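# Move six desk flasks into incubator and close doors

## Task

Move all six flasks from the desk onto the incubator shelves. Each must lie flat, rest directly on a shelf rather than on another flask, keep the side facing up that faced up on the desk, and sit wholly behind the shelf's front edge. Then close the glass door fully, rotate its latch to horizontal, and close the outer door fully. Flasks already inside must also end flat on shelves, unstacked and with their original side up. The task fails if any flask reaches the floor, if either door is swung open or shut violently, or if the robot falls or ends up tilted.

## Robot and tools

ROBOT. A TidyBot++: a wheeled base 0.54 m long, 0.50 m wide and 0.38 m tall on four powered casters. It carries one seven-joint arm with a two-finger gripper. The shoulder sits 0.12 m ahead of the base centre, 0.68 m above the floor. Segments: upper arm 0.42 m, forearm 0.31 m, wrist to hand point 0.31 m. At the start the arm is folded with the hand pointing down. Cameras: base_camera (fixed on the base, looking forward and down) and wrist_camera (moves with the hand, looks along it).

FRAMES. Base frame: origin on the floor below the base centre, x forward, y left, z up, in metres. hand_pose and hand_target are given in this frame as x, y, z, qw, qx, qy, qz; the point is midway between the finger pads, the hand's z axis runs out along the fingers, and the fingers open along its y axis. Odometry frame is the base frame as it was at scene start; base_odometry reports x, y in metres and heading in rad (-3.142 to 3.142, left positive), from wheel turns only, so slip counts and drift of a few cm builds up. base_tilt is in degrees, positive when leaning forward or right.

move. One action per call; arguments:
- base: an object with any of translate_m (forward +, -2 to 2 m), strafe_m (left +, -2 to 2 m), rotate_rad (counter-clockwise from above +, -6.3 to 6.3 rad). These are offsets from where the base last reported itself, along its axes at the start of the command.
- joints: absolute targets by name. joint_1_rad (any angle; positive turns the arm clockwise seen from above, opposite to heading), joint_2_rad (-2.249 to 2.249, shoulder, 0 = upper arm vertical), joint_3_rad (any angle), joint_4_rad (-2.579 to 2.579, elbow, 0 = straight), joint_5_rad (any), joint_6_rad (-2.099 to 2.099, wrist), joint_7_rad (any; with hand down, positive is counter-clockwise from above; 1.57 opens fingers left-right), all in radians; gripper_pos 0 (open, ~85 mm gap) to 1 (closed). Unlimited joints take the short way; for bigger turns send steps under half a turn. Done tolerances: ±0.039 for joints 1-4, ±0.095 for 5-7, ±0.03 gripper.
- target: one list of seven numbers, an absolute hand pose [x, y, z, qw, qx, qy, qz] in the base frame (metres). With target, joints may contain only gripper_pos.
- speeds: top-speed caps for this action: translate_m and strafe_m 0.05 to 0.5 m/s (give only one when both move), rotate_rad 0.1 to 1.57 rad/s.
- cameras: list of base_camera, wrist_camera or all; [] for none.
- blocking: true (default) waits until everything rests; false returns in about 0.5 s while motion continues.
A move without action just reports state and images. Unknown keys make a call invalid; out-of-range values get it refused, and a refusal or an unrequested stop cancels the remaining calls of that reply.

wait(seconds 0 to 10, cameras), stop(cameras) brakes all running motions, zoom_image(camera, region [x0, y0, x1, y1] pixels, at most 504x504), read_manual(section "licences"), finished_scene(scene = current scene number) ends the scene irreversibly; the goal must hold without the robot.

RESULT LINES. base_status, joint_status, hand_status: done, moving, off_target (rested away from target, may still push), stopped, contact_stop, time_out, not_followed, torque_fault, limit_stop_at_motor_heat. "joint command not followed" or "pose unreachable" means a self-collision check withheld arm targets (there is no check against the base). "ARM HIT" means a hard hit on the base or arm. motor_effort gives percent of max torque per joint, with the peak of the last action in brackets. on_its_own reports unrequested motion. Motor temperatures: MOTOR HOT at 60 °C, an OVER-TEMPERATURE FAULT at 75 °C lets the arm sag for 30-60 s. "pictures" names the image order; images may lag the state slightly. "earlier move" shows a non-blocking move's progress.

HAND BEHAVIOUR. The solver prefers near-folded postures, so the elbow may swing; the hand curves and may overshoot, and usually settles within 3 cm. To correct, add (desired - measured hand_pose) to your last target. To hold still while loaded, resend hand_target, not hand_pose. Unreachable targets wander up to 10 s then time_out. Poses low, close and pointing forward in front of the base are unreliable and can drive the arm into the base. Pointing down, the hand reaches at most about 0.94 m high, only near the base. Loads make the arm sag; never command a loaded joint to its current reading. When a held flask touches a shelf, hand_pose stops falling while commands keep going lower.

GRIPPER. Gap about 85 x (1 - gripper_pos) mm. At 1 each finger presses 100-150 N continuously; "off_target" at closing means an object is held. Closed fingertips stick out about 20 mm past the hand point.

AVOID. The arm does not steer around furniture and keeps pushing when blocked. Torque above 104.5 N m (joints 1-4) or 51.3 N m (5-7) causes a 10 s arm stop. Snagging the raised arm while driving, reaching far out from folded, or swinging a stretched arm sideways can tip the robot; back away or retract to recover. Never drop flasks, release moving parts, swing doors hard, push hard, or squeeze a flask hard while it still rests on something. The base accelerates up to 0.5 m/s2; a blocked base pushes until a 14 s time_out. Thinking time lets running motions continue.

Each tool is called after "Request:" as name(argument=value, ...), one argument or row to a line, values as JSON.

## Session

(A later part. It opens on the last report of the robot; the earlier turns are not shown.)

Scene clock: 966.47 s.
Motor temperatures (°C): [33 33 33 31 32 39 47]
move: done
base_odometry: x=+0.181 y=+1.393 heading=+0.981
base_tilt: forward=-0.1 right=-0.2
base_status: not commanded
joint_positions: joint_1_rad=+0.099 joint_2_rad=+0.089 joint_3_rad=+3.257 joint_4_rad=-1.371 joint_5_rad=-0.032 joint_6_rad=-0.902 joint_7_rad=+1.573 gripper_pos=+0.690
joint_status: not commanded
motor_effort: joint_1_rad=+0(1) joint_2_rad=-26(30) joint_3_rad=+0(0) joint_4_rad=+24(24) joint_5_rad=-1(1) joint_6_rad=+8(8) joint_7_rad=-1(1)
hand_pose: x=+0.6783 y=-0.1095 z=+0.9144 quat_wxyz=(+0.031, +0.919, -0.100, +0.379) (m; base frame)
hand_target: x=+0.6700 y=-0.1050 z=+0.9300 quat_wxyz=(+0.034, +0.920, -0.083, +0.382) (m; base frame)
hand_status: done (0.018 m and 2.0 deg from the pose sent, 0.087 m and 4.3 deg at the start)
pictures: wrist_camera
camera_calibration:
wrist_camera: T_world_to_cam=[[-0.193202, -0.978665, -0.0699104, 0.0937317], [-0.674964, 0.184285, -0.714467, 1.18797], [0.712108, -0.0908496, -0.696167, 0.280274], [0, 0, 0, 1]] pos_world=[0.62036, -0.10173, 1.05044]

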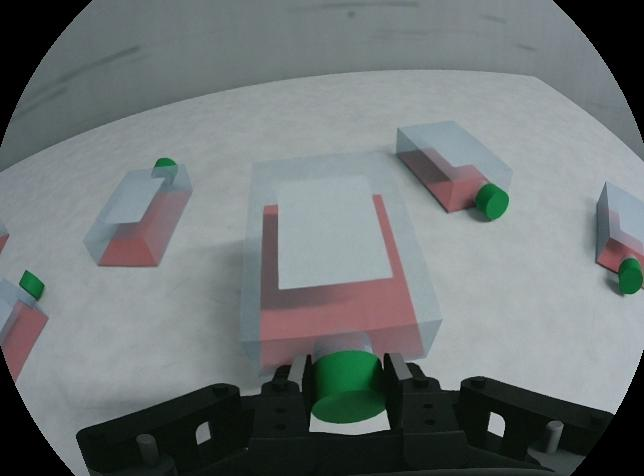

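Request:
move(
  base={"translate_m": -0.5},
  speeds={"translate_m": 0.35},
  target=[0.58, 0.0, 0.95, 0, 0.9185, 0, 0.395],
  cameras=[],
)

Request:
move(
  base={"rotate_rad": -1.569},
  speeds={"rotate_rad": 0.9},
  cameras=[],
)

Request:
move(
  base={"translate_m": 1.0,"strafe_m":-0.45},
  speeds={"translate_m": 0.4},
)

Scene clock: 995.07 s.
Motor temperatures (°C): [32 33 33 31 32 39 47]
move: done
base_odometry: x=-0.098 y=+0.977 heading=+0.981
base_tilt: forward=-0.1 right=-0.2
base_status: done
joint_positions: joint_1_rad=+0.004 joint_2_rad=-0.162 joint_3_rad=+3.163 joint_4_rad=-1.522 joint_5_rad=-0.028 joint_6_rad=-0.942 joint_7_rad=+1.573 gripper_pos=+0.690
joint_status: not commanded
motor_effort: joint_1_rad=+0(3) joint_2_rad=-17(31) joint_3_rad=+0(3) joint_4_rad=+24(25) joint_5_rad=-1(1) joint_6_rad=+7(9) joint_7_rad=-1(1)
hand_pose: x=+0.5907 y=-0.0047 z=+0.9548 quat_wxyz=(-0.010, +0.913, -0.014, +0.407) (m; base frame)
hand_target: x=+0.5800 y=+0.0000 z=+0.9500 quat_wxyz=(+0.000, +0.919, +0.000, +0.395) (m; base frame)
hand_status: done (0.013 m and 2.5 deg from the pose sent, 0.151 m and 12.1 deg at the start)
pictures: none
No camera images: "cameras" was empty.

Scene clock: 997.70 s.
Motor temperatures (°C): [32 33 33 31 32 39 47]
move: done
base_odometry: x=-0.098 y=+0.977 heading=-0.586
base_tilt: forward=-0.1 right=-0.2
base_status: done
joint_positions: joint_1_rad=-0.001 joint_2_rad=-0.162 joint_3_rad=+3.159 joint_4_rad=-1.523 joint_5_rad=-0.027 joint_6_rad=-0.942 joint_7_rad=+1.573 gripper_pos=+0.690
joint_status: not commanded
motor_effort: joint_1_rad=+0(2) joint_2_rad=-15(18) joint_3_rad=+0(3) joint_4_rad=+23(24) joint_5_rad=-1(2) joint_6_rad=+8(9) joint_7_rad=+0(1)
hand_pose: x=+0.5906 y=-0.0003 z=+0.9546 quat_wxyz=(-0.011, +0.913, -0.010, +0.407) (m; base frame)
hand_target: x=+0.5800 y=+0.0000 z=+0.9500 quat_wxyz=(+0.000, +0.919, +0.000, +0.395) (m; base frame)
hand_status: not commanded
pictures: none
No camera images: "cameras" was empty.

Scene clock: 1001.53 s.
Motor temperatures (°C): [32 33 33 31 32 39 47]
move: done
base_odometry: x=+0.486 y=+0.049 heading=-0.588
base_tilt: forward=-0.1 right=-0.2
base_status: done
joint_positions: joint_1_rad=-0.002 joint_2_rad=-0.164 joint_3_rad=+3.158 joint_4_rad=-1.524 joint_5_rad=-0.026 joint_6_rad=-0.944 joint_7_rad=+1.573 gripper_pos=+0.690
joint_status: not commanded
motor_effort: joint_1_rad=+0(1) joint_2_rad=-15(21) joint_3_rad=+0(2) joint_4_rad=+23(25) joint_5_rad=-1(1) joint_6_rad=+7(9) joint_7_rad=+0(1)
hand_pose: x=+0.5894 y=+0.0001 z=+0.9545 quat_wxyz=(-0.011, +0.913, -0.009, +0.407) (m; base frame)
hand_target: x=+0.5800 y=+0.0000 z=+0.9500 quat_wxyz=(+0.000, +0.919, +0.000, +0.395) (m; base frame)
hand_status: not commanded
pictures: base_camera, wrist_camera
camera_calibration:
wrist_camera: T_world_to_cam=[[0.00833661, -0.997061, -0.0761537, 0.0738314], [-0.655495, 0.0520628, -0.753403, 1.16215], [0.755153, 0.0561992, -0.653135, 0.314949], [0, 0, 0, 1]] pos_world=[0.523336, -0.00459054, 1.0869]

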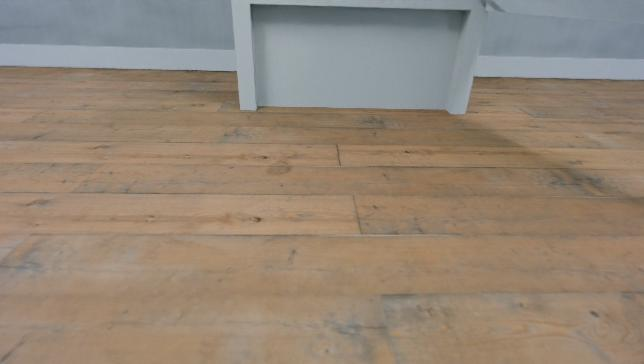

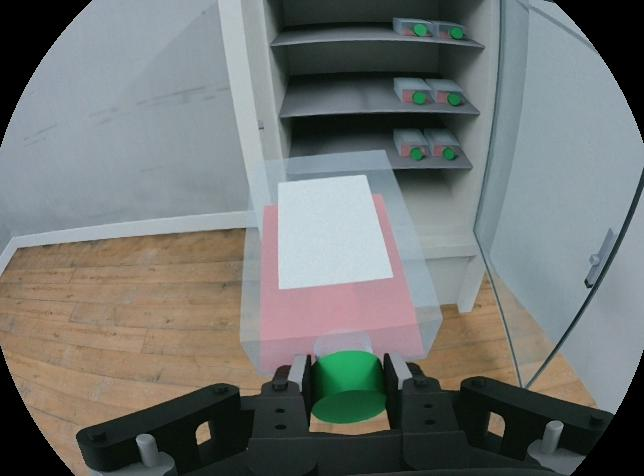

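Request:
move(
  base={"translate_m": 0.50,"strafe_m":0.04},
  target=[0.60, 0.0, 0.84, 0, 0.926, 0, 0.377],
)

Scene clock: 1032.90 s.
Motor temperatures (°C): [32 33 33 31 32 39 47]
move: done
base_odometry: x=+0.925 y=-0.195 heading=-0.588
base_tilt: forward=+0.0 right=-0.2
base_status: done
joint_positions: joint_1_rad=-0.002 joint_2_rad=-0.118 joint_3_rad=+3.158 joint_4_rad=-1.805 joint_5_rad=-0.026 joint_6_rad=-0.735 joint_7_rad=+1.573 gripper_pos=+0.690
joint_status: not commanded
motor_effort: joint_1_rad=+0(1) joint_2_rad=-17(21) joint_3_rad=+0(1) joint_4_rad=+23(25) joint_5_rad=+0(2) joint_6_rad=+7(8) joint_7_rad=+0(1)
hand_pose: x=+0.5870 y=-0.0006 z=+0.8289 quat_wxyz=(-0.009, +0.936, -0.012, +0.352) (m; base frame)
hand_target: x=+0.6000 y=+0.0000 z=+0.8400 quat_wxyz=(+0.000, +0.926, +0.000, +0.377) (m; base frame)
hand_status: done (0.017 m and 3.6 deg from the pose sent, 0.115 m and 4.0 deg at the start)
pictures: base_camera, wrist_camera
camera_calibration:
wrist_camera: T_world_to_cam=[[-0.00612636, -0.996973, -0.0775091, 0.0731681], [-0.740154, 0.0566407, -0.670047, 1.04655], [0.672409, 0.0532638, -0.738261, 0.353937], [0, 0, 0, 1]] pos_world=[0.537065, -0.00518258, 0.968206]

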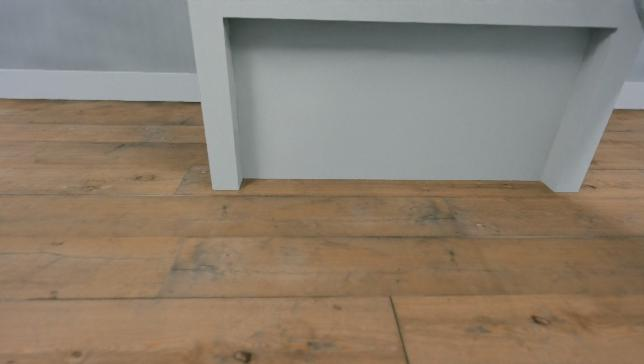

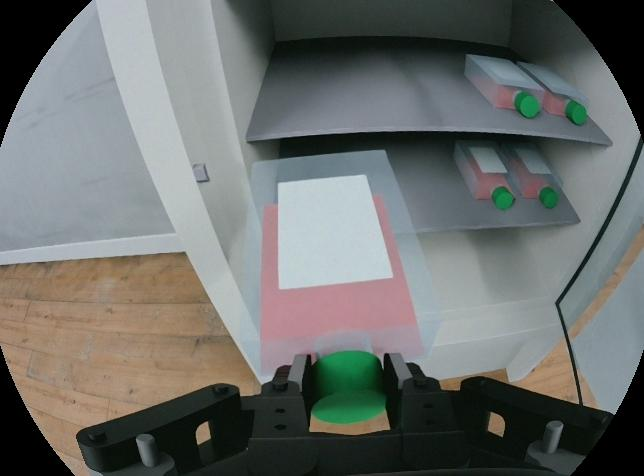

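Request:
move(
  base={"strafe_m":0.015, "rotate_rad":0.012},
  target=[0.60, 0.0, 0.822, 0, 0.926, 0, 0.377],
  cameras=["wrist_camera"],
)

Request:
move(
  base={"translate_m":0.25},
  speeds={"translate_m":0.15},
)

Scene clock: 1062.07 s.
Motor temperatures (°C): [32 33 32 31 32 39 47]
move: done
base_odometry: x=+0.933 y=-0.183 heading=-0.576
base_tilt: forward=-0.1 right=-0.3
base_status: done
joint_positions: joint_1_rad=-0.004 joint_2_rad=-0.116 joint_3_rad=+3.154 joint_4_rad=-1.858 joint_5_rad=-0.026 joint_6_rad=-0.677 joint_7_rad=+1.573 gripper_pos=+0.690
joint_status: not commanded
motor_effort: joint_1_rad=+0(3) joint_2_rad=-18(20) joint_3_rad=+0(3) joint_4_rad=+23(24) joint_5_rad=+0(2) joint_6_rad=+7(8) joint_7_rad=+0(1)
hand_pose: x=+0.5860 y=+0.0023 z=+0.8128 quat_wxyz=(-0.010, +0.935, -0.010, +0.354) (m; base frame)
hand_target: x=+0.6000 y=+0.0000 z=+0.8220 quat_wxyz=(+0.000, +0.926, +0.000, +0.377) (m; base frame)
hand_status: done (0.017 m and 3.3 deg from the pose sent, 0.015 m and 3.6 deg at the start)
pictures: wrist_camera
camera_calibration:
wrist_camera: T_world_to_cam=[[-0.00030324, -0.997093, -0.0761891, 0.0703039], [-0.73766, 0.0516638, -0.673193, 1.03602], [0.675172, 0.0559975, -0.735532, 0.338677], [0, 0, 0, 1]] pos_world=[0.535586, -0.00239022, 0.951905]

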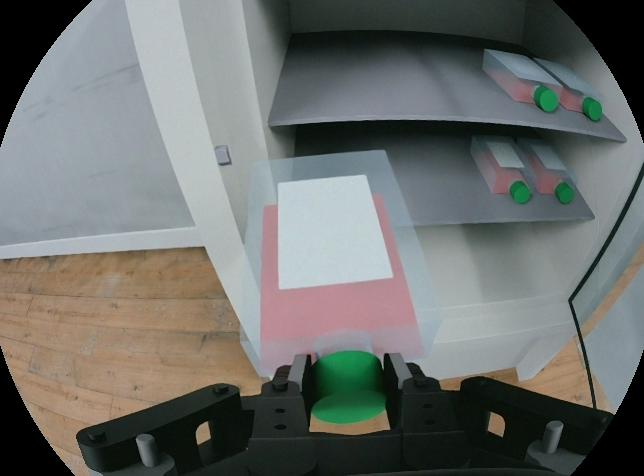

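Scene clock: 1064.37 s.
Motor temperatures (°C): [32 33 32 31 32 39 47]
move: done
base_odometry: x=+1.143 y=-0.319 heading=-0.576
base_tilt: forward=+0.0 right=-0.2
base_status: done
joint_positions: joint_1_rad=-0.004 joint_2_rad=-0.111 joint_3_rad=+3.154 joint_4_rad=-1.859 joint_5_rad=-0.026 joint_6_rad=-0.674 joint_7_rad=+1.573 gripper_pos=+0.690
joint_status: not commanded
motor_effort: joint_1_rad=+0(2) joint_2_rad=-17(21) joint_3_rad=+0(2) joint_4_rad=+23(24) joint_5_rad=-1(1) joint_6_rad=+7(8) joint_7_rad=+0(1)
hand_pose: x=+0.5873 y=+0.0023 z=+0.8104 quat_wxyz=(-0.010, +0.936, -0.010, +0.352) (m; base frame)
hand_target: x=+0.6000 y=+0.0000 z=+0.8220 quat_wxyz=(+0.000, +0.926, +0.000, +0.377) (m; base frame)
hand_status: not commanded
pictures: base_camera, wrist_camera
camera_calibration:
wrist_camera: T_world_to_cam=[[-0.000623483, -0.997099, -0.0761162, 0.0702328], [-0.739898, 0.0516649, -0.670733, 1.0346], [0.672719, 0.0559, -0.737783, 0.339295], [0, 0, 0, 1]] pos_world=[0.537291, -0.00239001, 0.949611]

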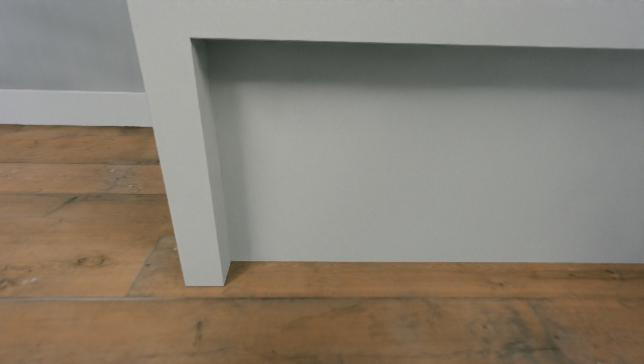

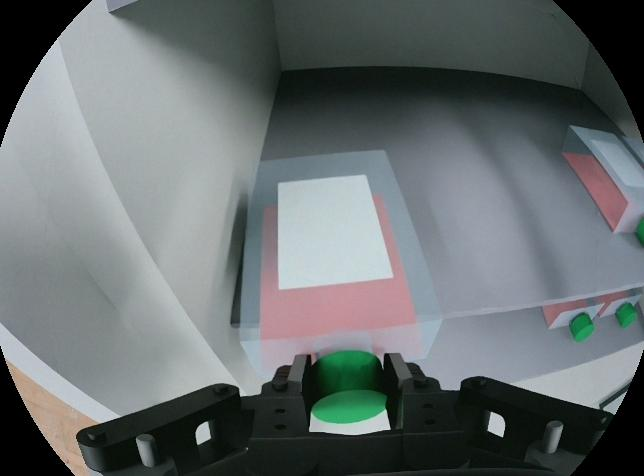

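Request:
move(
  base={"translate_m":0.09,"strafe_m":-0.01},
  speeds={"translate_m":0.1},
  cameras=[],
)

Request:
move(
  target=[0.60, 0.0, 0.80, 0, 0.926, 0, 0.377],
  cameras=["wrist_camera"],
)

Scene clock: 1076.07 s.
Motor temperatures (°C): [32 33 32 31 32 39 47]
move: done
base_odometry: x=+1.213 y=-0.376 heading=-0.576
base_tilt: forward=-0.1 right=-0.2
base_status: done
joint_positions: joint_1_rad=-0.004 joint_2_rad=-0.107 joint_3_rad=+3.154 joint_4_rad=-1.859 joint_5_rad=-0.026 joint_6_rad=-0.672 joint_7_rad=+1.573 gripper_pos=+0.690
joint_status: not commanded
motor_effort: joint_1_rad=+0(1) joint_2_rad=-18(20) joint_3_rad=+0(2) joint_4_rad=+23(24) joint_5_rad=-1(1) joint_6_rad=+7(8) joint_7_rad=-1(2)
hand_pose: x=+0.5879 y=+0.0023 z=+0.8090 quat_wxyz=(-0.010, +0.936, -0.010, +0.351) (m; base frame)
hand_target: x=+0.6000 y=+0.0000 z=+0.8220 quat_wxyz=(+0.000, +0.926, +0.000, +0.377) (m; base frame)
hand_status: not commanded
pictures: none
No camera images: "cameras" was empty.

Scene clock: 1077.13 s.
Motor temperatures (°C): [32 33 32 31 32 39 47]
move: done
base_odometry: x=+1.213 y=-0.376 heading=-0.576
base_tilt: forward=+0.0 right=-0.3
base_status: not commanded
joint_positions: joint_1_rad=-0.004 joint_2_rad=-0.107 joint_3_rad=+3.154 joint_4_rad=-1.920 joint_5_rad=-0.026 joint_6_rad=-0.604 joint_7_rad=+1.573 gripper_pos=+0.690
joint_status: not commanded
motor_effort: joint_1_rad=+0(1) joint_2_rad=-17(18) joint_3_rad=+0(0) joint_4_rad=+23(24) joint_5_rad=+0(1) joint_6_rad=+6(8) joint_7_rad=+0(1)
hand_pose: x=+0.5858 y=+0.0019 z=+0.7916 quat_wxyz=(-0.009, +0.935, -0.010, +0.354) (m; base frame)
hand_target: x=+0.6000 y=+0.0000 z=+0.8000 quat_wxyz=(+0.000, +0.926, +0.000, +0.377) (m; base frame)
hand_status: done (0.017 m and 3.2 deg from the pose sent, 0.015 m and 3.6 deg at the start)
pictures: wrist_camera
camera_calibration:
wrist_camera: T_world_to_cam=[[-0.00199981, -0.99713, -0.0756778, 0.0689173], [-0.736549, 0.052656, -0.674332, 1.02178], [0.676382, 0.0543919, -0.73454, 0.321793], [0, 0, 0, 1]] pos_world=[0.535075, -0.00258638, 0.930605]

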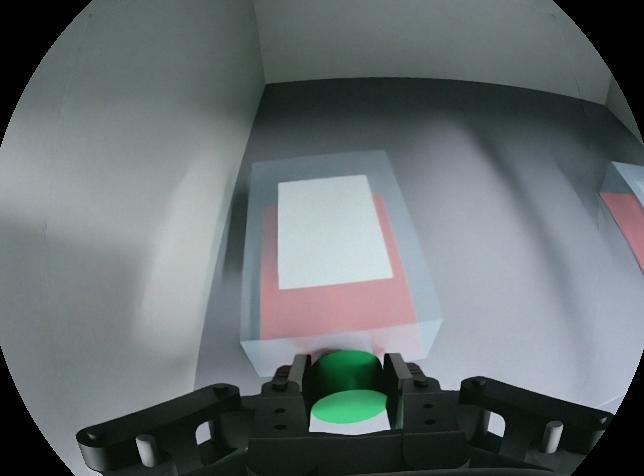

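Request:
move(
  target=[0.60, 0.0, 0.792, 0, 0.926, 0, 0.377],
  cameras=[],
)

Request:
move(
  target=[0.60, 0.0, 0.785, 0, 0.926, 0, 0.377],
  cameras=[],
)

Request:
move(
  target=[0.60, 0.0, 0.778, 0, 0.926, 0, 0.377],
  cameras=["wrist_camera"],
)

Scene clock: 1083.70 s.
Motor temperatures (°C): [32 33 32 31 32 39 47]
move: done
base_odometry: x=+1.213 y=-0.376 heading=-0.576
base_tilt: forward=-0.1 right=-0.2
base_status: not commanded
joint_positions: joint_1_rad=-0.004 joint_2_rad=-0.107 joint_3_rad=+3.154 joint_4_rad=-1.940 joint_5_rad=-0.026 joint_6_rad=-0.575 joint_7_rad=+1.573 gripper_pos=+0.690
joint_status: not commanded
motor_effort: joint_1_rad=+0(1) joint_2_rad=-18(18) joint_3_rad=+0(0) joint_4_rad=+23(24) joint_5_rad=-1(1) joint_6_rad=+7(8) joint_7_rad=-1(1)
hand_pose: x=+0.5862 y=+0.0017 z=+0.7871 quat_wxyz=(-0.009, +0.934, -0.011, +0.358) (m; base frame)
hand_target: x=+0.6000 y=+0.0000 z=+0.7920 quat_wxyz=(+0.000, +0.926, +0.000, +0.377) (m; base frame)
hand_status: done (0.015 m and 2.8 deg from the pose sent, 0.014 m and 3.2 deg at the start)
pictures: none
No camera images: "cameras" was empty.

Scene clock: 1084.30 s.
Motor temperatures (°C): [32 33 32 31 32 39 47]
move: done
base_odometry: x=+1.213 y=-0.376 heading=-0.576
base_tilt: forward=+0.0 right=-0.2
base_status: not commanded
joint_positions: joint_1_rad=-0.004 joint_2_rad=-0.105 joint_3_rad=+3.154 joint_4_rad=-1.953 joint_5_rad=-0.026 joint_6_rad=-0.547 joint_7_rad=+1.573 gripper_pos=+0.690
joint_status: not commanded
motor_effort: joint_1_rad=+0(0) joint_2_rad=-18(18) joint_3_rad=+0(0) joint_4_rad=+22(23) joint_5_rad=+0(1) joint_6_rad=+7(8) joint_7_rad=+0(1)
hand_pose: x=+0.5888 y=+0.0015 z=+0.7860 quat_wxyz=(-0.009, +0.931, -0.011, +0.365) (m; base frame)
hand_target: x=+0.6000 y=+0.0000 z=+0.7850 quat_wxyz=(+0.000, +0.926, +0.000, +0.377) (m; base frame)
hand_status: done (0.011 m and 2.2 deg from the pose sent, 0.014 m and 2.8 deg at the start)
pictures: none
No camera images: "cameras" was empty.

Scene clock: 1084.90 s.
Motor temperatures (°C): [32 33 32 31 32 39 47]
move: done
base_odometry: x=+1.213 y=-0.376 heading=-0.576
base_tilt: forward=+0.0 right=-0.2
base_status: not commanded
joint_positions: joint_1_rad=-0.004 joint_2_rad=-0.105 joint_3_rad=+3.154 joint_4_rad=-1.966 joint_5_rad=-0.026 joint_6_rad=-0.519 joint_7_rad=+1.573 gripper_pos=+0.690
joint_status: not commanded
motor_effort: joint_1_rad=+0(1) joint_2_rad=-16(17) joint_3_rad=+0(0) joint_4_rad=+21(22) joint_5_rad=-1(1) joint_6_rad=+7(7) joint_7_rad=-1(1)
hand_pose: x=+0.5911 y=+0.0013 z=+0.7853 quat_wxyz=(-0.009, +0.928, -0.011, +0.372) (m; base frame)
hand_target: x=+0.6000 y=+0.0000 z=+0.7780 quat_wxyz=(+0.000, +0.926, +0.000, +0.377) (m; base frame)
hand_status: done (0.012 m and 1.7 deg from the pose sent, 0.014 m and 2.2 deg at the start)
pictures: wrist_camera
camera_calibration:
wrist_camera: T_world_to_cam=[[-0.00133793, -0.997191, -0.0748913, 0.0668187], [-0.710685, 0.053635, -0.701463, 1.02759], [0.703509, 0.0522856, -0.70876, 0.277279], [0, 0, 0, 1]] pos_world=[0.535313, -0.00298141, 0.922344]

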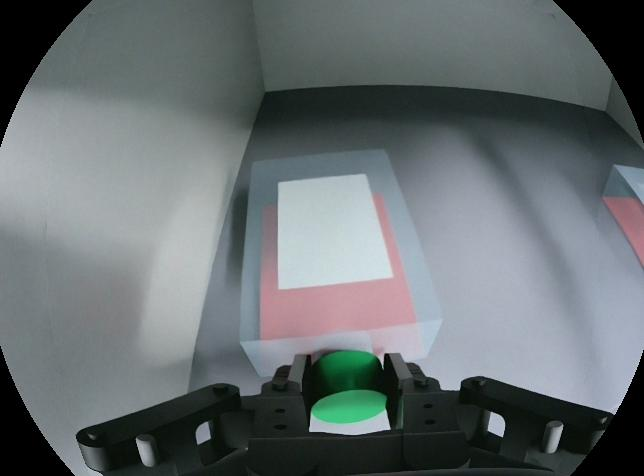

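Request:
move(
  joints={"gripper_pos": 0.3},
  cameras=[],
)

Request:
move(
  base={"translate_m":-0.12},
  speeds={"translate_m":0.15},
  target=[0.60, 0.0, 0.83, 0, 0.926, 0, 0.377],
  cameras=["wrist_camera"],
)

Scene clock: 1097.43 s.
Motor temperatures (°C): [32 32 32 31 32 39 47]
move: done
base_odometry: x=+1.213 y=-0.376 heading=-0.576
base_tilt: forward=+0.0 right=-0.2
base_status: not commanded
joint_positions: joint_1_rad=-0.004 joint_2_rad=-0.102 joint_3_rad=+3.154 joint_4_rad=-1.970 joint_5_rad=-0.026 joint_6_rad=-0.519 joint_7_rad=+1.573 gripper_pos=+0.300
joint_status: all done
motor_effort: joint_1_rad=+0(1) joint_2_rad=-17(18) joint_3_rad=+0(0) joint_4_rad=+22(22) joint_5_rad=-1(1) joint_6_rad=+7(7) joint_7_rad=-1(1)
hand_pose: x=+0.5900 y=+0.0013 z=+0.7811 quat_wxyz=(-0.009, +0.930, -0.011, +0.368) (m; base frame)
hand_target: x=+0.6000 y=+0.0000 z=+0.7780 quat_wxyz=(+0.000, +0.926, +0.000, +0.377) (m; base frame)
hand_status: not commanded
pictures: none
No camera images: "cameras" was empty.

Scene clock: 1098.87 s.
Motor temperatures (°C): [32 32 32 31 32 39 47]
move: done
base_odometry: x=+1.112 y=-0.311 heading=-0.575
base_tilt: forward=+0.0 right=-0.3
base_status: done
joint_positions: joint_1_rad=-0.004 joint_2_rad=-0.101 joint_3_rad=+3.154 joint_4_rad=-1.853 joint_5_rad=-0.026 joint_6_rad=-0.609 joint_7_rad=+1.573 gripper_pos=+0.300
joint_status: not commanded
motor_effort: joint_1_rad=+0(1) joint_2_rad=-17(20) joint_3_rad=+0(2) joint_4_rad=+22(23) joint_5_rad=+0(1) joint_6_rad=+6(8) joint_7_rad=+0(1)
hand_pose: x=+0.6051 y=+0.0017 z=+0.8228 quat_wxyz=(-0.009, +0.925, -0.010, +0.381) (m; base frame)
hand_target: x=+0.6000 y=+0.0000 z=+0.8300 quat_wxyz=(+0.000, +0.926, +0.000, +0.377) (m; base frame)
hand_status: done (0.009 m and 1.6 deg from the pose sent, 0.050 m and 2.0 deg at the start)
pictures: wrist_camera
camera_calibration:
wrist_camera: T_world_to_cam=[[0.00222528, -0.997168, -0.0751672, 0.0680769], [-0.697109, 0.0523454, -0.715051, 1.06678], [0.716961, 0.0539909, -0.695019, 0.27465], [0, 0, 0, 1]] pos_world=[0.546598, -0.00278559, 0.958808]

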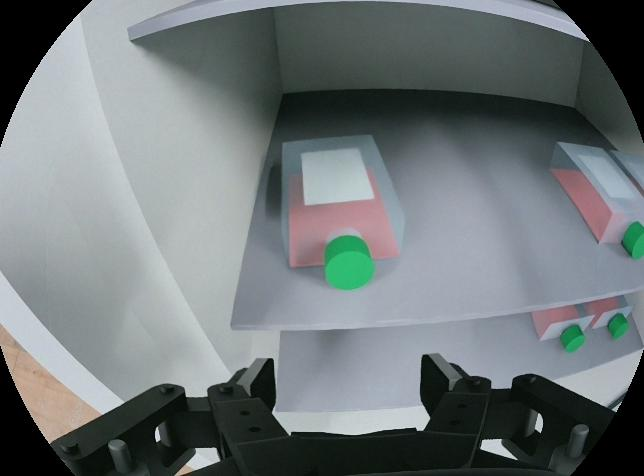

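Request:
move(
  base={"translate_m":-0.7},
  cameras=[],
)

Request:
move(
  base={"rotate_rad":1.556},
  target=[0.60, 0, 1.02, 0, 0.924, 0, 0.383],
  joints={"gripper_pos":0},
  cameras=[],
)

Request:
move(
  base={"translate_m":0.9, "strafe_m":0.74},
)

Scene clock: 1165.27 s.
Motor temperatures (°C): [32 32 32 31 32 39 47]
move: done
base_odometry: x=+0.525 y=+0.069 heading=-0.575
base_tilt: forward=-0.1 right=-0.2
base_status: done
joint_positions: joint_1_rad=-0.004 joint_2_rad=-0.103 joint_3_rad=+3.154 joint_4_rad=-1.853 joint_5_rad=-0.026 joint_6_rad=-0.611 joint_7_rad=+1.573 gripper_pos=+0.300
joint_status: not commanded
motor_effort: joint_1_rad=+0(2) joint_2_rad=-17(21) joint_3_rad=+0(2) joint_4_rad=+23(23) joint_5_rad=+0(1) joint_6_rad=+7(8) joint_7_rad=-1(1)
hand_pose: x=+0.6044 y=+0.0017 z=+0.8236 quat_wxyz=(-0.009, +0.925, -0.010, +0.381) (m; base frame)
hand_target: x=+0.6000 y=+0.0000 z=+0.8300 quat_wxyz=(+0.000, +0.926, +0.000, +0.377) (m; base frame)
hand_status: not commanded
pictures: none
No camera images: "cameras" was empty.

Scene clock: 1167.57 s.
Motor temperatures (°C): [32 32 32 31 32 39 47]
move: done
base_odometry: x=+0.525 y=+0.069 heading=+0.979
base_tilt: forward=+0.0 right=-0.2
base_status: done
joint_positions: joint_1_rad=-0.015 joint_2_rad=-0.068 joint_3_rad=+3.158 joint_4_rad=-1.192 joint_5_rad=-0.026 joint_6_rad=-1.196 joint_7_rad=+1.573 gripper_pos=+0.000
joint_status: all done
motor_effort: joint_1_rad=+0(3) joint_2_rad=-17(21) joint_3_rad=+0(3) joint_4_rad=+21(24) joint_5_rad=+0(2) joint_6_rad=+7(8) joint_7_rad=-1(2)
hand_pose: x=+0.6022 y=+0.0077 z=+1.0257 quat_wxyz=(-0.013, +0.917, +0.001, +0.400) (m; base frame)
hand_target: x=+0.6000 y=+0.0000 z=+1.0200 quat_wxyz=(+0.000, +0.924, +0.000, +0.383) (m; base frame)
hand_status: done (0.010 m and 2.5 deg from the pose sent, 0.196 m and 1.6 deg at the start)
pictures: none
No camera images: "cameras" was empty.

Scene clock: 1171.33 s.
Motor temperatures (°C): [32 32 32 31 32 39 47]
move: done
base_odometry: x=+0.413 y=+1.229 heading=+0.980
base_tilt: forward=-0.1 right=-0.2
base_status: done
joint_positions: joint_1_rad=-0.015 joint_2_rad=-0.060 joint_3_rad=+3.161 joint_4_rad=-1.190 joint_5_rad=-0.025 joint_6_rad=-1.200 joint_7_rad=+1.573 gripper_pos=+0.000
joint_status: not commanded
motor_effort: joint_1_rad=+0(3) joint_2_rad=-18(21) joint_3_rad=+0(3) joint_4_rad=+21(22) joint_5_rad=+0(2) joint_6_rad=+7(8) joint_7_rad=+0(1)
hand_pose: x=+0.6042 y=+0.0059 z=+1.0215 quat_wxyz=(-0.012, +0.919, -0.001, +0.395) (m; base frame)
hand_target: x=+0.6000 y=+0.0000 z=+1.0200 quat_wxyz=(+0.000, +0.924, +0.000, +0.383) (m; base frame)
hand_status: not commanded
pictures: base_camera, wrist_camera
camera_calibration:
wrist_camera: T_world_to_cam=[[0.0225303, -0.997135, -0.0722142, 0.0720331], [-0.675922, 0.0380293, -0.735991, 1.21671], [0.736628, 0.0653933, -0.673129, 0.378793], [0, 0, 0, 1]] pos_world=[0.54175, 0.000785545, 1.15567]

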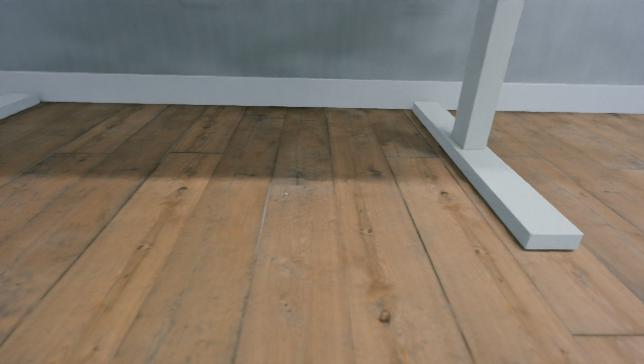

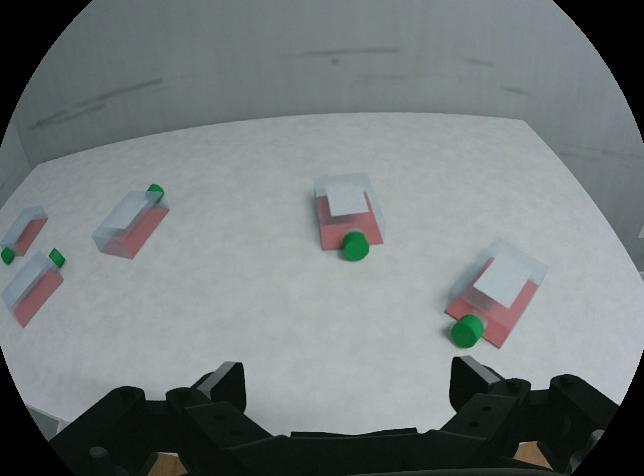

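Request:
move(
  target=[0.715, -0.095, 0.905, 0.1416, 0.8582, -0.3478, 0.3494],
  cameras=["wrist_camera"],
)

Scene clock: 1185.07 s.
Motor temperatures (°C): [32 32 32 31 32 39 47]
move: done
base_odometry: x=+0.413 y=+1.229 heading=+0.980
base_tilt: forward=+0.0 right=-0.2
base_status: not commanded
joint_positions: joint_1_rad=-0.298 joint_2_rad=+0.322 joint_3_rad=+3.433 joint_4_rad=-1.133 joint_5_rad=+0.439 joint_6_rad=-1.200 joint_7_rad=+0.779 gripper_pos=+0.000
joint_status: not commanded
motor_effort: joint_1_rad=+0(1) joint_2_rad=-31(35) joint_3_rad=+2(3) joint_4_rad=+22(22) joint_5_rad=+4(4) joint_6_rad=+4(8) joint_7_rad=-1(2)
hand_pose: x=+0.7096 y=-0.0912 z=+0.8857 quat_wxyz=(+0.143, +0.880, -0.317, +0.322) (m; base frame)
hand_target: x=+0.7150 y=-0.0950 z=+0.9050 quat_wxyz=(+0.142, +0.858, -0.348, +0.349) (m; base frame)
hand_status: done (0.020 m and 5.3 deg from the pose sent, 0.190 m and 44.6 deg at the start)
pictures: wrist_camera
camera_calibration:
wrist_camera: T_world_to_cam=[[-0.643499, -0.765441, -0.00300056, 0.395361], [-0.565287, 0.477867, -0.672379, 1.0969], [0.516101, -0.430979, -0.740201, 0.38659], [0, 0, 0, 1]] pos_world=[0.674958, -0.0549338, 1.02487]

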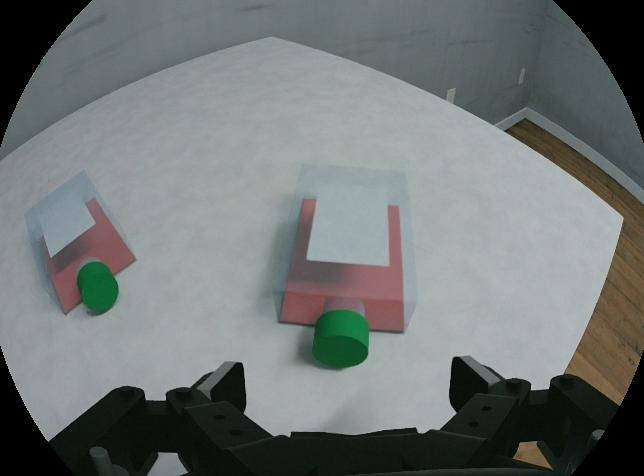

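Request:
move(
  target=[0.751, -0.131, 0.865, 0.1416, 0.8582, -0.3478, 0.3494],
  cameras=["wrist_camera"],
)

Scene clock: 1193.83 s.
Motor temperatures (°C): [32 32 32 31 32 39 47]
move: done
base_odometry: x=+0.413 y=+1.229 heading=+0.980
base_tilt: forward=-0.1 right=-0.2
base_status: not commanded
joint_positions: joint_1_rad=-0.269 joint_2_rad=+0.396 joint_3_rad=+3.504 joint_4_rad=-1.133 joint_5_rad=+0.417 joint_6_rad=-1.107 joint_7_rad=+0.776 gripper_pos=+0.000
joint_status: not commanded
motor_effort: joint_1_rad=+0(2) joint_2_rad=-33(36) joint_3_rad=+3(4) joint_4_rad=+21(23) joint_5_rad=+4(4) joint_6_rad=+5(5) joint_7_rad=-1(1)
hand_pose: x=+0.7379 y=-0.1289 z=+0.8611 quat_wxyz=(+0.160, +0.868, -0.334, +0.331) (m; base frame)
hand_target: x=+0.7510 y=-0.1310 z=+0.8650 quat_wxyz=(+0.142, +0.858, -0.348, +0.349) (m; base frame)
hand_status: done (0.014 m and 3.5 deg from the pose sent, 0.061 m and 5.3 deg at the start)
pictures: wrist_camera
camera_calibration:
wrist_camera: T_world_to_cam=[[-0.67872, -0.734375, 0.00574241, 0.40719], [-0.530796, 0.485136, -0.694909, 1.10927], [0.507538, -0.474697, -0.719074, 0.320079], [0, 0, 0, 1]] pos_world=[0.70271, -0.0871741, 0.998662]

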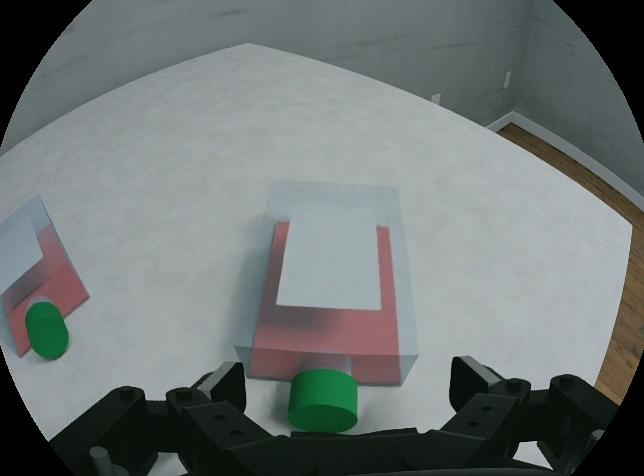

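Request:
move(
  target=[0.757, -0.122, 0.849, 0.1416, 0.8582, -0.3478, 0.3494],
  cameras=["wrist_camera"],
)

Scene clock: 1198.83 s.
Motor temperatures (°C): [32 32 32 31 32 39 47]
move: done
base_odometry: x=+0.413 y=+1.229 heading=+0.980
base_tilt: forward=-0.1 right=-0.2
base_status: not commanded
joint_positions: joint_1_rad=-0.278 joint_2_rad=+0.405 joint_3_rad=+3.519 joint_4_rad=-1.152 joint_5_rad=+0.417 joint_6_rad=-1.078 joint_7_rad=+0.771 gripper_pos=+0.000
joint_status: not commanded
motor_effort: joint_1_rad=+0(1) joint_2_rad=-34(35) joint_3_rad=+4(4) joint_4_rad=+21(22) joint_5_rad=+4(4) joint_6_rad=+5(5) joint_7_rad=+0(1)
hand_pose: x=+0.7422 y=-0.1300 z=+0.8527 quat_wxyz=(+0.162, +0.868, -0.332, +0.333) (m; base frame)
hand_target: x=+0.7570 y=-0.1220 z=+0.8490 quat_wxyz=(+0.142, +0.858, -0.348, +0.349) (m; base frame)
hand_status: done (0.017 m and 3.7 deg from the pose sent, 0.024 m and 3.5 deg at the start)
pictures: wrist_camera
camera_calibration:
wrist_camera: T_world_to_cam=[[-0.676536, -0.736346, 0.00970133, 0.403959], [-0.531382, 0.479015, -0.698697, 1.10919], [0.509836, -0.477849, -0.715352, 0.306144], [0, 0, 0, 1]] pos_world=[0.706615, -0.0875762, 0.990072]

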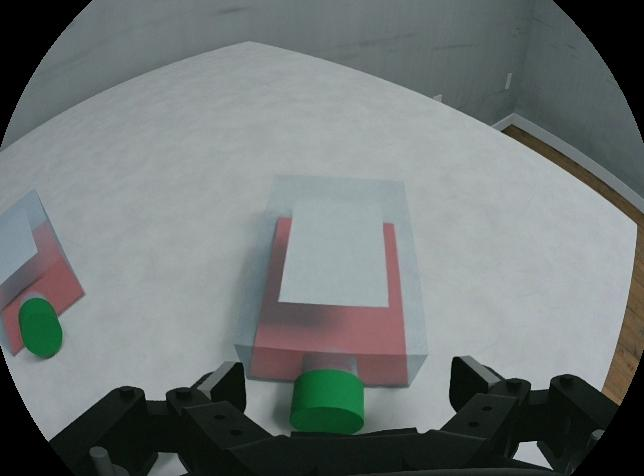

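Request:
move(
  target=[0.759, -0.114, 0.838, 0.1416, 0.8582, -0.3478, 0.3494],
  cameras=[],
)

Request:
move(
  joints={"gripper_pos":0.85},
  cameras=["wrist_camera"],
)

Scene clock: 1205.20 s.
Motor temperatures (°C): [32 33 32 31 32 39 47]
move: done
base_odometry: x=+0.413 y=+1.229 heading=+0.980
base_tilt: forward=+0.0 right=-0.2
base_status: not commanded
joint_positions: joint_1_rad=-0.293 joint_2_rad=+0.412 joint_3_rad=+3.529 joint_4_rad=-1.175 joint_5_rad=+0.417 joint_6_rad=-1.060 joint_7_rad=+0.756 gripper_pos=+0.000
joint_status: not commanded
motor_effort: joint_1_rad=+0(1) joint_2_rad=-34(35) joint_3_rad=+4(4) joint_4_rad=+21(22) joint_5_rad=+4(4) joint_6_rad=+4(5) joint_7_rad=+0(1)
hand_pose: x=+0.7435 y=-0.1255 z=+0.8420 quat_wxyz=(+0.162, +0.869, -0.331, +0.330) (m; base frame)
hand_target: x=+0.7590 y=-0.1140 z=+0.8380 quat_wxyz=(+0.142, +0.858, -0.348, +0.349) (m; base frame)
hand_status: done (0.020 m and 3.9 deg from the pose sent, 0.028 m and 3.7 deg at the start)
pictures: none
No camera images: "cameras" was empty.

Scene clock: 1206.23 s.
Motor temperatures (°C): [32 33 32 31 32 39 47]
move: off_target
base_odometry: x=+0.413 y=+1.229 heading=+0.980
base_tilt: forward=-0.1 right=-0.2
base_status: not commanded
joint_positions: joint_1_rad=-0.293 joint_2_rad=+0.412 joint_3_rad=+3.529 joint_4_rad=-1.175 joint_5_rad=+0.417 joint_6_rad=-1.058 joint_7_rad=+0.756 gripper_pos=+0.691
joint_status: gripper_pos off_target (ended at +0.691, target +0.850)
motor_effort: joint_1_rad=+0(1) joint_2_rad=-31(34) joint_3_rad=+3(4) joint_4_rad=+20(22) joint_5_rad=+3(4) joint_6_rad=+4(5) joint_7_rad=+0(1)
hand_pose: x=+0.7440 y=-0.1256 z=+0.8423 quat_wxyz=(+0.162, +0.869, -0.331, +0.331) (m; base frame)
hand_target: x=+0.7590 y=-0.1140 z=+0.8380 quat_wxyz=(+0.142, +0.858, -0.348, +0.349) (m; base frame)
hand_status: not commanded
pictures: wrist_camera
camera_calibration:
wrist_camera: T_world_to_cam=[[-0.674526, -0.738168, 0.0110671, 0.40573], [-0.534871, 0.478314, -0.696512, 1.10128], [0.508849, -0.475735, -0.71746, 0.302625], [0, 0, 0, 1]] pos_world=[0.708727, -0.0832904, 0.979684]

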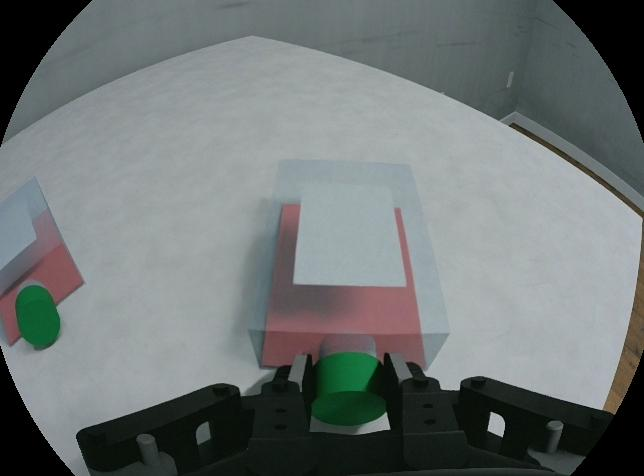

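Request:
move(
  target=[0.73, -0.10, 0.94, 0.1416, 0.8582, -0.3478, 0.3494],
  cameras=[],
)

Request:
move(
  base={"translate_m":-0.55},
  speeds={"translate_m":0.35},
  target=[0.60, 0.0, 0.95, 0, 0.926, 0, 0.377],
  cameras=[],
)

Request:
move(
  base={"rotate_rad":-1.556},
  speeds={"rotate_rad":1.0},
  cameras=["wrist_camera"],
)

Request:
move(
  base={"translate_m":1.103,"strafe_m":-0.485},
  speeds={"translate_m":0.4},
  target=[0.60, 0.0, 0.822, 0, 0.926, 0, 0.377],
)

Scene clock: 1221.40 s.
Motor temperatures (°C): [32 33 32 31 32 39 47]
move: done
base_odometry: x=+0.413 y=+1.229 heading=+0.980
base_tilt: forward=+0.0 right=-0.2
base_status: not commanded
joint_positions: joint_1_rad=-0.293 joint_2_rad=+0.407 joint_3_rad=+3.487 joint_4_rad=-0.931 joint_5_rad=+0.417 joint_6_rad=-1.263 joint_7_rad=+0.756 gripper_pos=+0.691
joint_status: not commanded
motor_effort: joint_1_rad=+0(1) joint_2_rad=-35(37) joint_3_rad=+3(4) joint_4_rad=+21(24) joint_5_rad=+4(5) joint_6_rad=+5(6) joint_7_rad=-1(1)
hand_pose: x=+0.7422 y=-0.1030 z=+0.9246 quat_wxyz=(+0.145, +0.853, -0.355, +0.354) (m; base frame)
hand_target: x=+0.7300 y=-0.1000 z=+0.9400 quat_wxyz=(+0.142, +0.858, -0.348, +0.350) (m; base frame)
hand_status: done (0.020 m and 1.2 deg from the pose sent, 0.102 m and 3.8 deg at the start)
pictures: none
No camera images: "cameras" was empty.

Scene clock: 1224.00 s.
Motor temperatures (°C): [32 33 32 31 32 39 47]
move: done
base_odometry: x=+0.106 y=+0.772 heading=+0.980
base_tilt: forward=-0.1 right=-0.2
base_status: done
joint_positions: joint_1_rad=-0.039 joint_2_rad=-0.089 joint_3_rad=+3.172 joint_4_rad=-1.437 joint_5_rad=+0.038 joint_6_rad=-1.088 joint_7_rad=+1.487 gripper_pos=+0.691
joint_status: not commanded
motor_effort: joint_1_rad=+0(3) joint_2_rad=-18(38) joint_3_rad=+0(5) joint_4_rad=+23(23) joint_5_rad=+0(5) joint_6_rad=+7(8) joint_7_rad=+0(1)
hand_pose: x=+0.5905 y=-0.0054 z=+0.9336 quat_wxyz=(+0.002, +0.938, -0.033, +0.346) (m; base frame)
hand_target: x=+0.6000 y=+0.0000 z=+0.9500 quat_wxyz=(+0.000, +0.926, +0.000, +0.377) (m; base frame)
hand_status: done (0.020 m and 5.4 deg from the pose sent, 0.177 m and 45.2 deg at the start)
pictures: none
No camera images: "cameras" was empty.

Scene clock: 1226.50 s.
Motor temperatures (°C): [32 33 32 31 32 39 47]
move: done
base_odometry: x=+0.106 y=+0.772 heading=-0.574
base_tilt: forward=+0.0 right=-0.3
base_status: done
joint_positions: joint_1_rad=-0.029 joint_2_rad=-0.089 joint_3_rad=+3.163 joint_4_rad=-1.437 joint_5_rad=+0.031 joint_6_rad=-1.085 joint_7_rad=+1.488 gripper_pos=+0.691
joint_status: not commanded
motor_effort: joint_1_rad=+0(3) joint_2_rad=-18(20) joint_3_rad=+0(3) joint_4_rad=+23(23) joint_5_rad=+0(1) joint_6_rad=+7(7) joint_7_rad=+0(1)
hand_pose: x=+0.5910 y=-0.0040 z=+0.9341 quat_wxyz=(-0.001, +0.937, -0.033, +0.347) (m; base frame)
hand_target: x=+0.6000 y=+0.0000 z=+0.9500 quat_wxyz=(+0.000, +0.926, +0.000, +0.377) (m; base frame)
hand_status: not commanded
pictures: wrist_camera
camera_calibration:
wrist_camera: T_world_to_cam=[[-0.0518727, -0.995686, -0.0769286, 0.104477], [-0.743577, 0.0899303, -0.662576, 1.11541], [0.666636, 0.0228327, -0.745034, 0.438701], [0, 0, 0, 1]] pos_world=[0.542356, -0.00629915, 1.07393]

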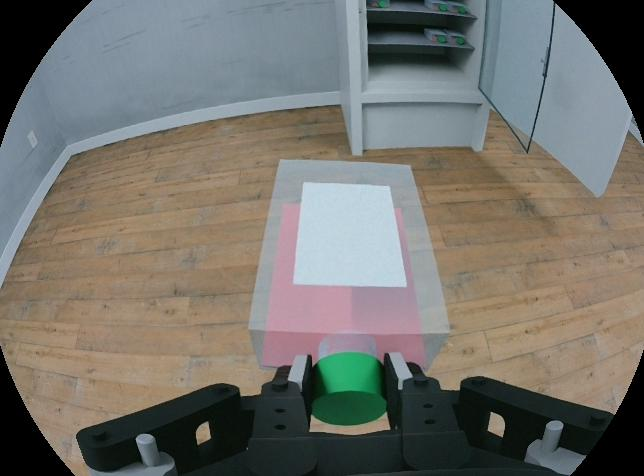

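Scene clock: 1230.60 s.
Motor temperatures (°C): [32 33 32 31 32 39 47]
move: done
base_odometry: x=+0.769 y=-0.234 heading=-0.575
base_tilt: forward=+0.0 right=-0.2
base_status: done
joint_positions: joint_1_rad=-0.028 joint_2_rad=-0.096 joint_3_rad=+3.162 joint_4_rad=-1.855 joint_5_rad=+0.030 joint_6_rad=-0.676 joint_7_rad=+1.490 gripper_pos=+0.691
joint_status: not commanded
motor_effort: joint_1_rad=+0(2) joint_2_rad=-18(22) joint_3_rad=+0(2) joint_4_rad=+23(24) joint_5_rad=+0(1) joint_6_rad=+7(8) joint_7_rad=-1(2)
hand_pose: x=+0.5899 y=-0.0009 z=+0.8053 quat_wxyz=(-0.004, +0.938, -0.027, +0.346) (m; base frame)
hand_target: x=+0.6000 y=+0.0000 z=+0.8220 quat_wxyz=(+0.000, +0.926, +0.000, +0.377) (m; base frame)
hand_status: done (0.020 m and 4.9 deg from the pose sent, 0.113 m and 5.3 deg at the start)
pictures: base_camera, wrist_camera
camera_calibration:
wrist_camera: T_world_to_cam=[[-0.0376833, -0.99638, -0.0761995, 0.0886134], [-0.745872, 0.0787915, -0.661413, 1.02934], [0.665023, 0.0319108, -0.746141, 0.345195], [0, 0, 0, 1]] pos_world=[0.541529, -0.00382562, 0.945132]

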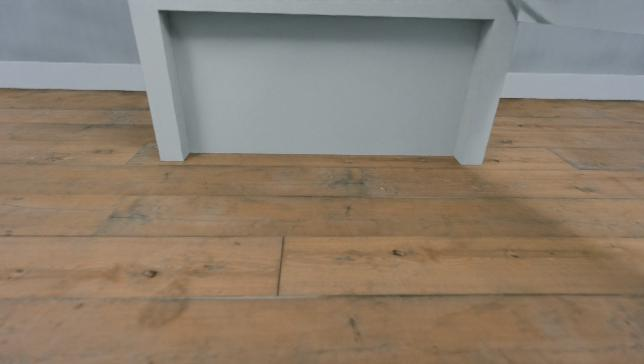

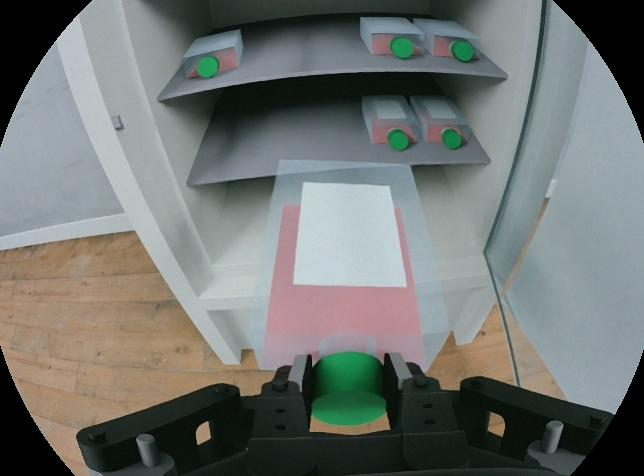

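Request:
move(
  base={"translate_m":0.33,"strafe_m":0.02,"rotate_rad":0.015},
  speeds={"translate_m":0.25},
  cameras=["wrist_camera"],
)

Scene clock: 1243.17 s.
Motor temperatures (°C): [32 33 32 31 32 39 47]
move: done
base_odometry: x=+1.057 y=-0.397 heading=-0.561
base_tilt: forward=+0.0 right=-0.2
base_status: done
joint_positions: joint_1_rad=-0.026 joint_2_rad=-0.098 joint_3_rad=+3.160 joint_4_rad=-1.857 joint_5_rad=+0.029 joint_6_rad=-0.674 joint_7_rad=+1.490 gripper_pos=+0.691
joint_status: not commanded
motor_effort: joint_1_rad=+0(2) joint_2_rad=-18(21) joint_3_rad=+0(3) joint_4_rad=+23(24) joint_5_rad=+0(1) joint_6_rad=+7(8) joint_7_rad=+0(1)
hand_pose: x=+0.5896 y=-0.0008 z=+0.8059 quat_wxyz=(-0.004, +0.937, -0.027, +0.348) (m; base frame)
hand_target: x=+0.6000 y=+0.0000 z=+0.8220 quat_wxyz=(+0.000, +0.926, +0.000, +0.377) (m; base frame)
hand_status: not commanded
pictures: wrist_camera
camera_calibration:
wrist_camera: T_world_to_cam=[[-0.0377223, -0.996345, -0.076634, 0.0890603], [-0.744172, 0.0791909, -0.663277, 1.03006], [0.666922, 0.0320085, -0.74444, 0.343329], [0, 0, 0, 1]] pos_world=[0.540924, -0.00382567, 0.945626]

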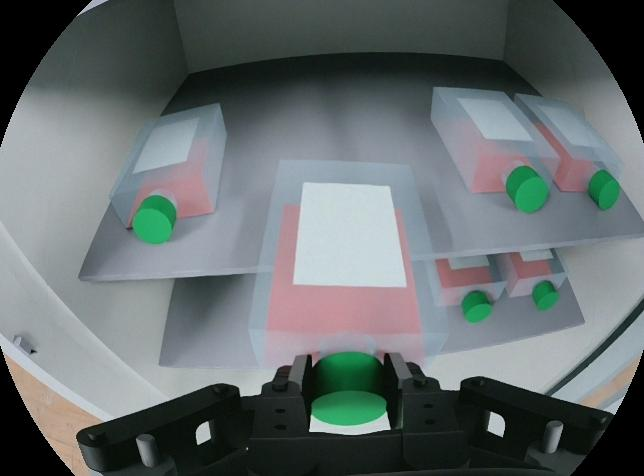

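Request:
move(
  base={"translate_m":0.13},
  speeds={"translate_m":0.15},
  cameras=[],
)

Request:
move(
  target=[0.60, 0.0, 0.798, 0, 0.926, 0, 0.377],
  cameras=["wrist_camera"],
)

Request:
move(
  target=[0.60, 0.0, 0.785, 0, 0.926, 0, 0.377],
  cameras=["wrist_camera"],
)

Scene clock: 1253.03 s.
Motor temperatures (°C): [32 33 32 31 32 39 47]
move: done
base_odometry: x=+1.167 y=-0.466 heading=-0.561
base_tilt: forward=+0.0 right=-0.3
base_status: done
joint_positions: joint_1_rad=-0.026 joint_2_rad=-0.100 joint_3_rad=+3.160 joint_4_rad=-1.857 joint_5_rad=+0.029 joint_6_rad=-0.673 joint_7_rad=+1.490 gripper_pos=+0.691
joint_status: not commanded
motor_effort: joint_1_rad=+0(2) joint_2_rad=-17(21) joint_3_rad=+0(2) joint_4_rad=+23(24) joint_5_rad=+0(1) joint_6_rad=+7(8) joint_7_rad=+0(1)
hand_pose: x=+0.5895 y=-0.0010 z=+0.8064 quat_wxyz=(-0.004, +0.937, -0.027, +0.348) (m; base frame)
hand_target: x=+0.6000 y=+0.0000 z=+0.8220 quat_wxyz=(+0.000, +0.926, +0.000, +0.377) (m; base frame)
hand_status: not commanded
pictures: none
No camera images: "cameras" was empty.

Scene clock: 1253.87 s.
Motor temperatures (°C): [32 33 32 31 32 39 47]
move: done
base_odometry: x=+1.167 y=-0.466 heading=-0.561
base_tilt: forward=+0.0 right=-0.2
base_status: not commanded
joint_positions: joint_1_rad=-0.026 joint_2_rad=-0.100 joint_3_rad=+3.160 joint_4_rad=-1.918 joint_5_rad=+0.029 joint_6_rad=-0.591 joint_7_rad=+1.491 gripper_pos=+0.691
joint_status: not commanded
motor_effort: joint_1_rad=+0(1) joint_2_rad=-16(18) joint_3_rad=+0(0) joint_4_rad=+21(23) joint_5_rad=+0(1) joint_6_rad=+7(8) joint_7_rad=+0(1)
hand_pose: x=+0.5903 y=-0.0003 z=+0.7921 quat_wxyz=(-0.004, +0.933, -0.025, +0.358) (m; base frame)
hand_target: x=+0.6000 y=+0.0000 z=+0.7980 quat_wxyz=(+0.000, +0.926, +0.000, +0.377) (m; base frame)
hand_status: done (0.011 m and 3.8 deg from the pose sent, 0.013 m and 4.7 deg at the start)
pictures: wrist_camera
camera_calibration:
wrist_camera: T_world_to_cam=[[-0.033074, -0.996442, -0.077522, 0.0865443], [-0.729032, 0.0771108, -0.680122, 1.02583], [0.68368, 0.0340217, -0.728988, 0.310548], [0, 0, 0, 1]] pos_world=[0.538406, -0.00343124, 0.930782]

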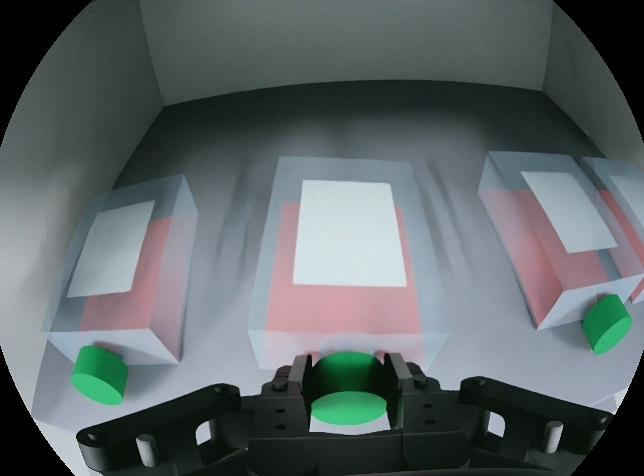

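Scene clock: 1254.53 s.
Motor temperatures (°C): [32 33 32 31 32 39 47]
move: done
base_odometry: x=+1.167 y=-0.466 heading=-0.561
base_tilt: forward=-0.2 right=-0.2
base_status: not commanded
joint_positions: joint_1_rad=-0.026 joint_2_rad=-0.100 joint_3_rad=+3.160 joint_4_rad=-1.943 joint_5_rad=+0.029 joint_6_rad=-0.541 joint_7_rad=+1.493 gripper_pos=+0.691
joint_status: not commanded
motor_effort: joint_1_rad=+0(1) joint_2_rad=-16(17) joint_3_rad=+0(0) joint_4_rad=+21(22) joint_5_rad=-1(1) joint_6_rad=+6(7) joint_7_rad=-1(1)
hand_pose: x=+0.5942 y=+0.0001 z=+0.7901 quat_wxyz=(-0.005, +0.929, -0.024, +0.370) (m; base frame)
hand_target: x=+0.6000 y=+0.0000 z=+0.7850 quat_wxyz=(+0.000, +0.926, +0.000, +0.377) (m; base frame)
hand_status: done (0.008 m and 2.9 deg from the pose sent, 0.012 m and 3.8 deg at the start)
pictures: wrist_camera
camera_calibration:
wrist_camera: T_world_to_cam=[[-0.0285219, -0.99656, -0.0778148, 0.0844029], [-0.711514, 0.0749181, -0.698667, 1.03149], [0.702093, 0.035439, -0.711203, 0.281358], [0, 0, 0, 1]] pos_world=[0.538784, -0.00313544, 0.927336]

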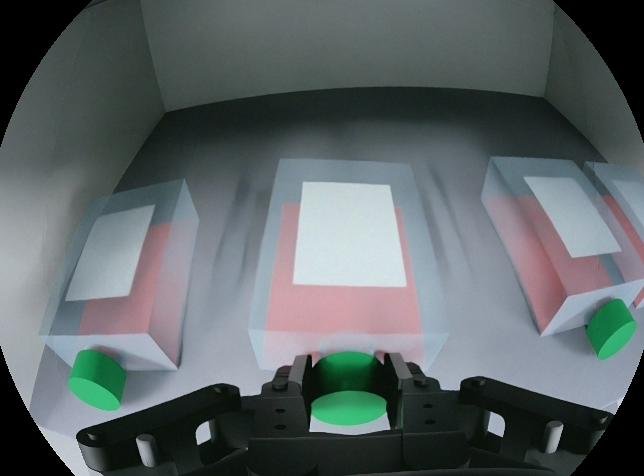

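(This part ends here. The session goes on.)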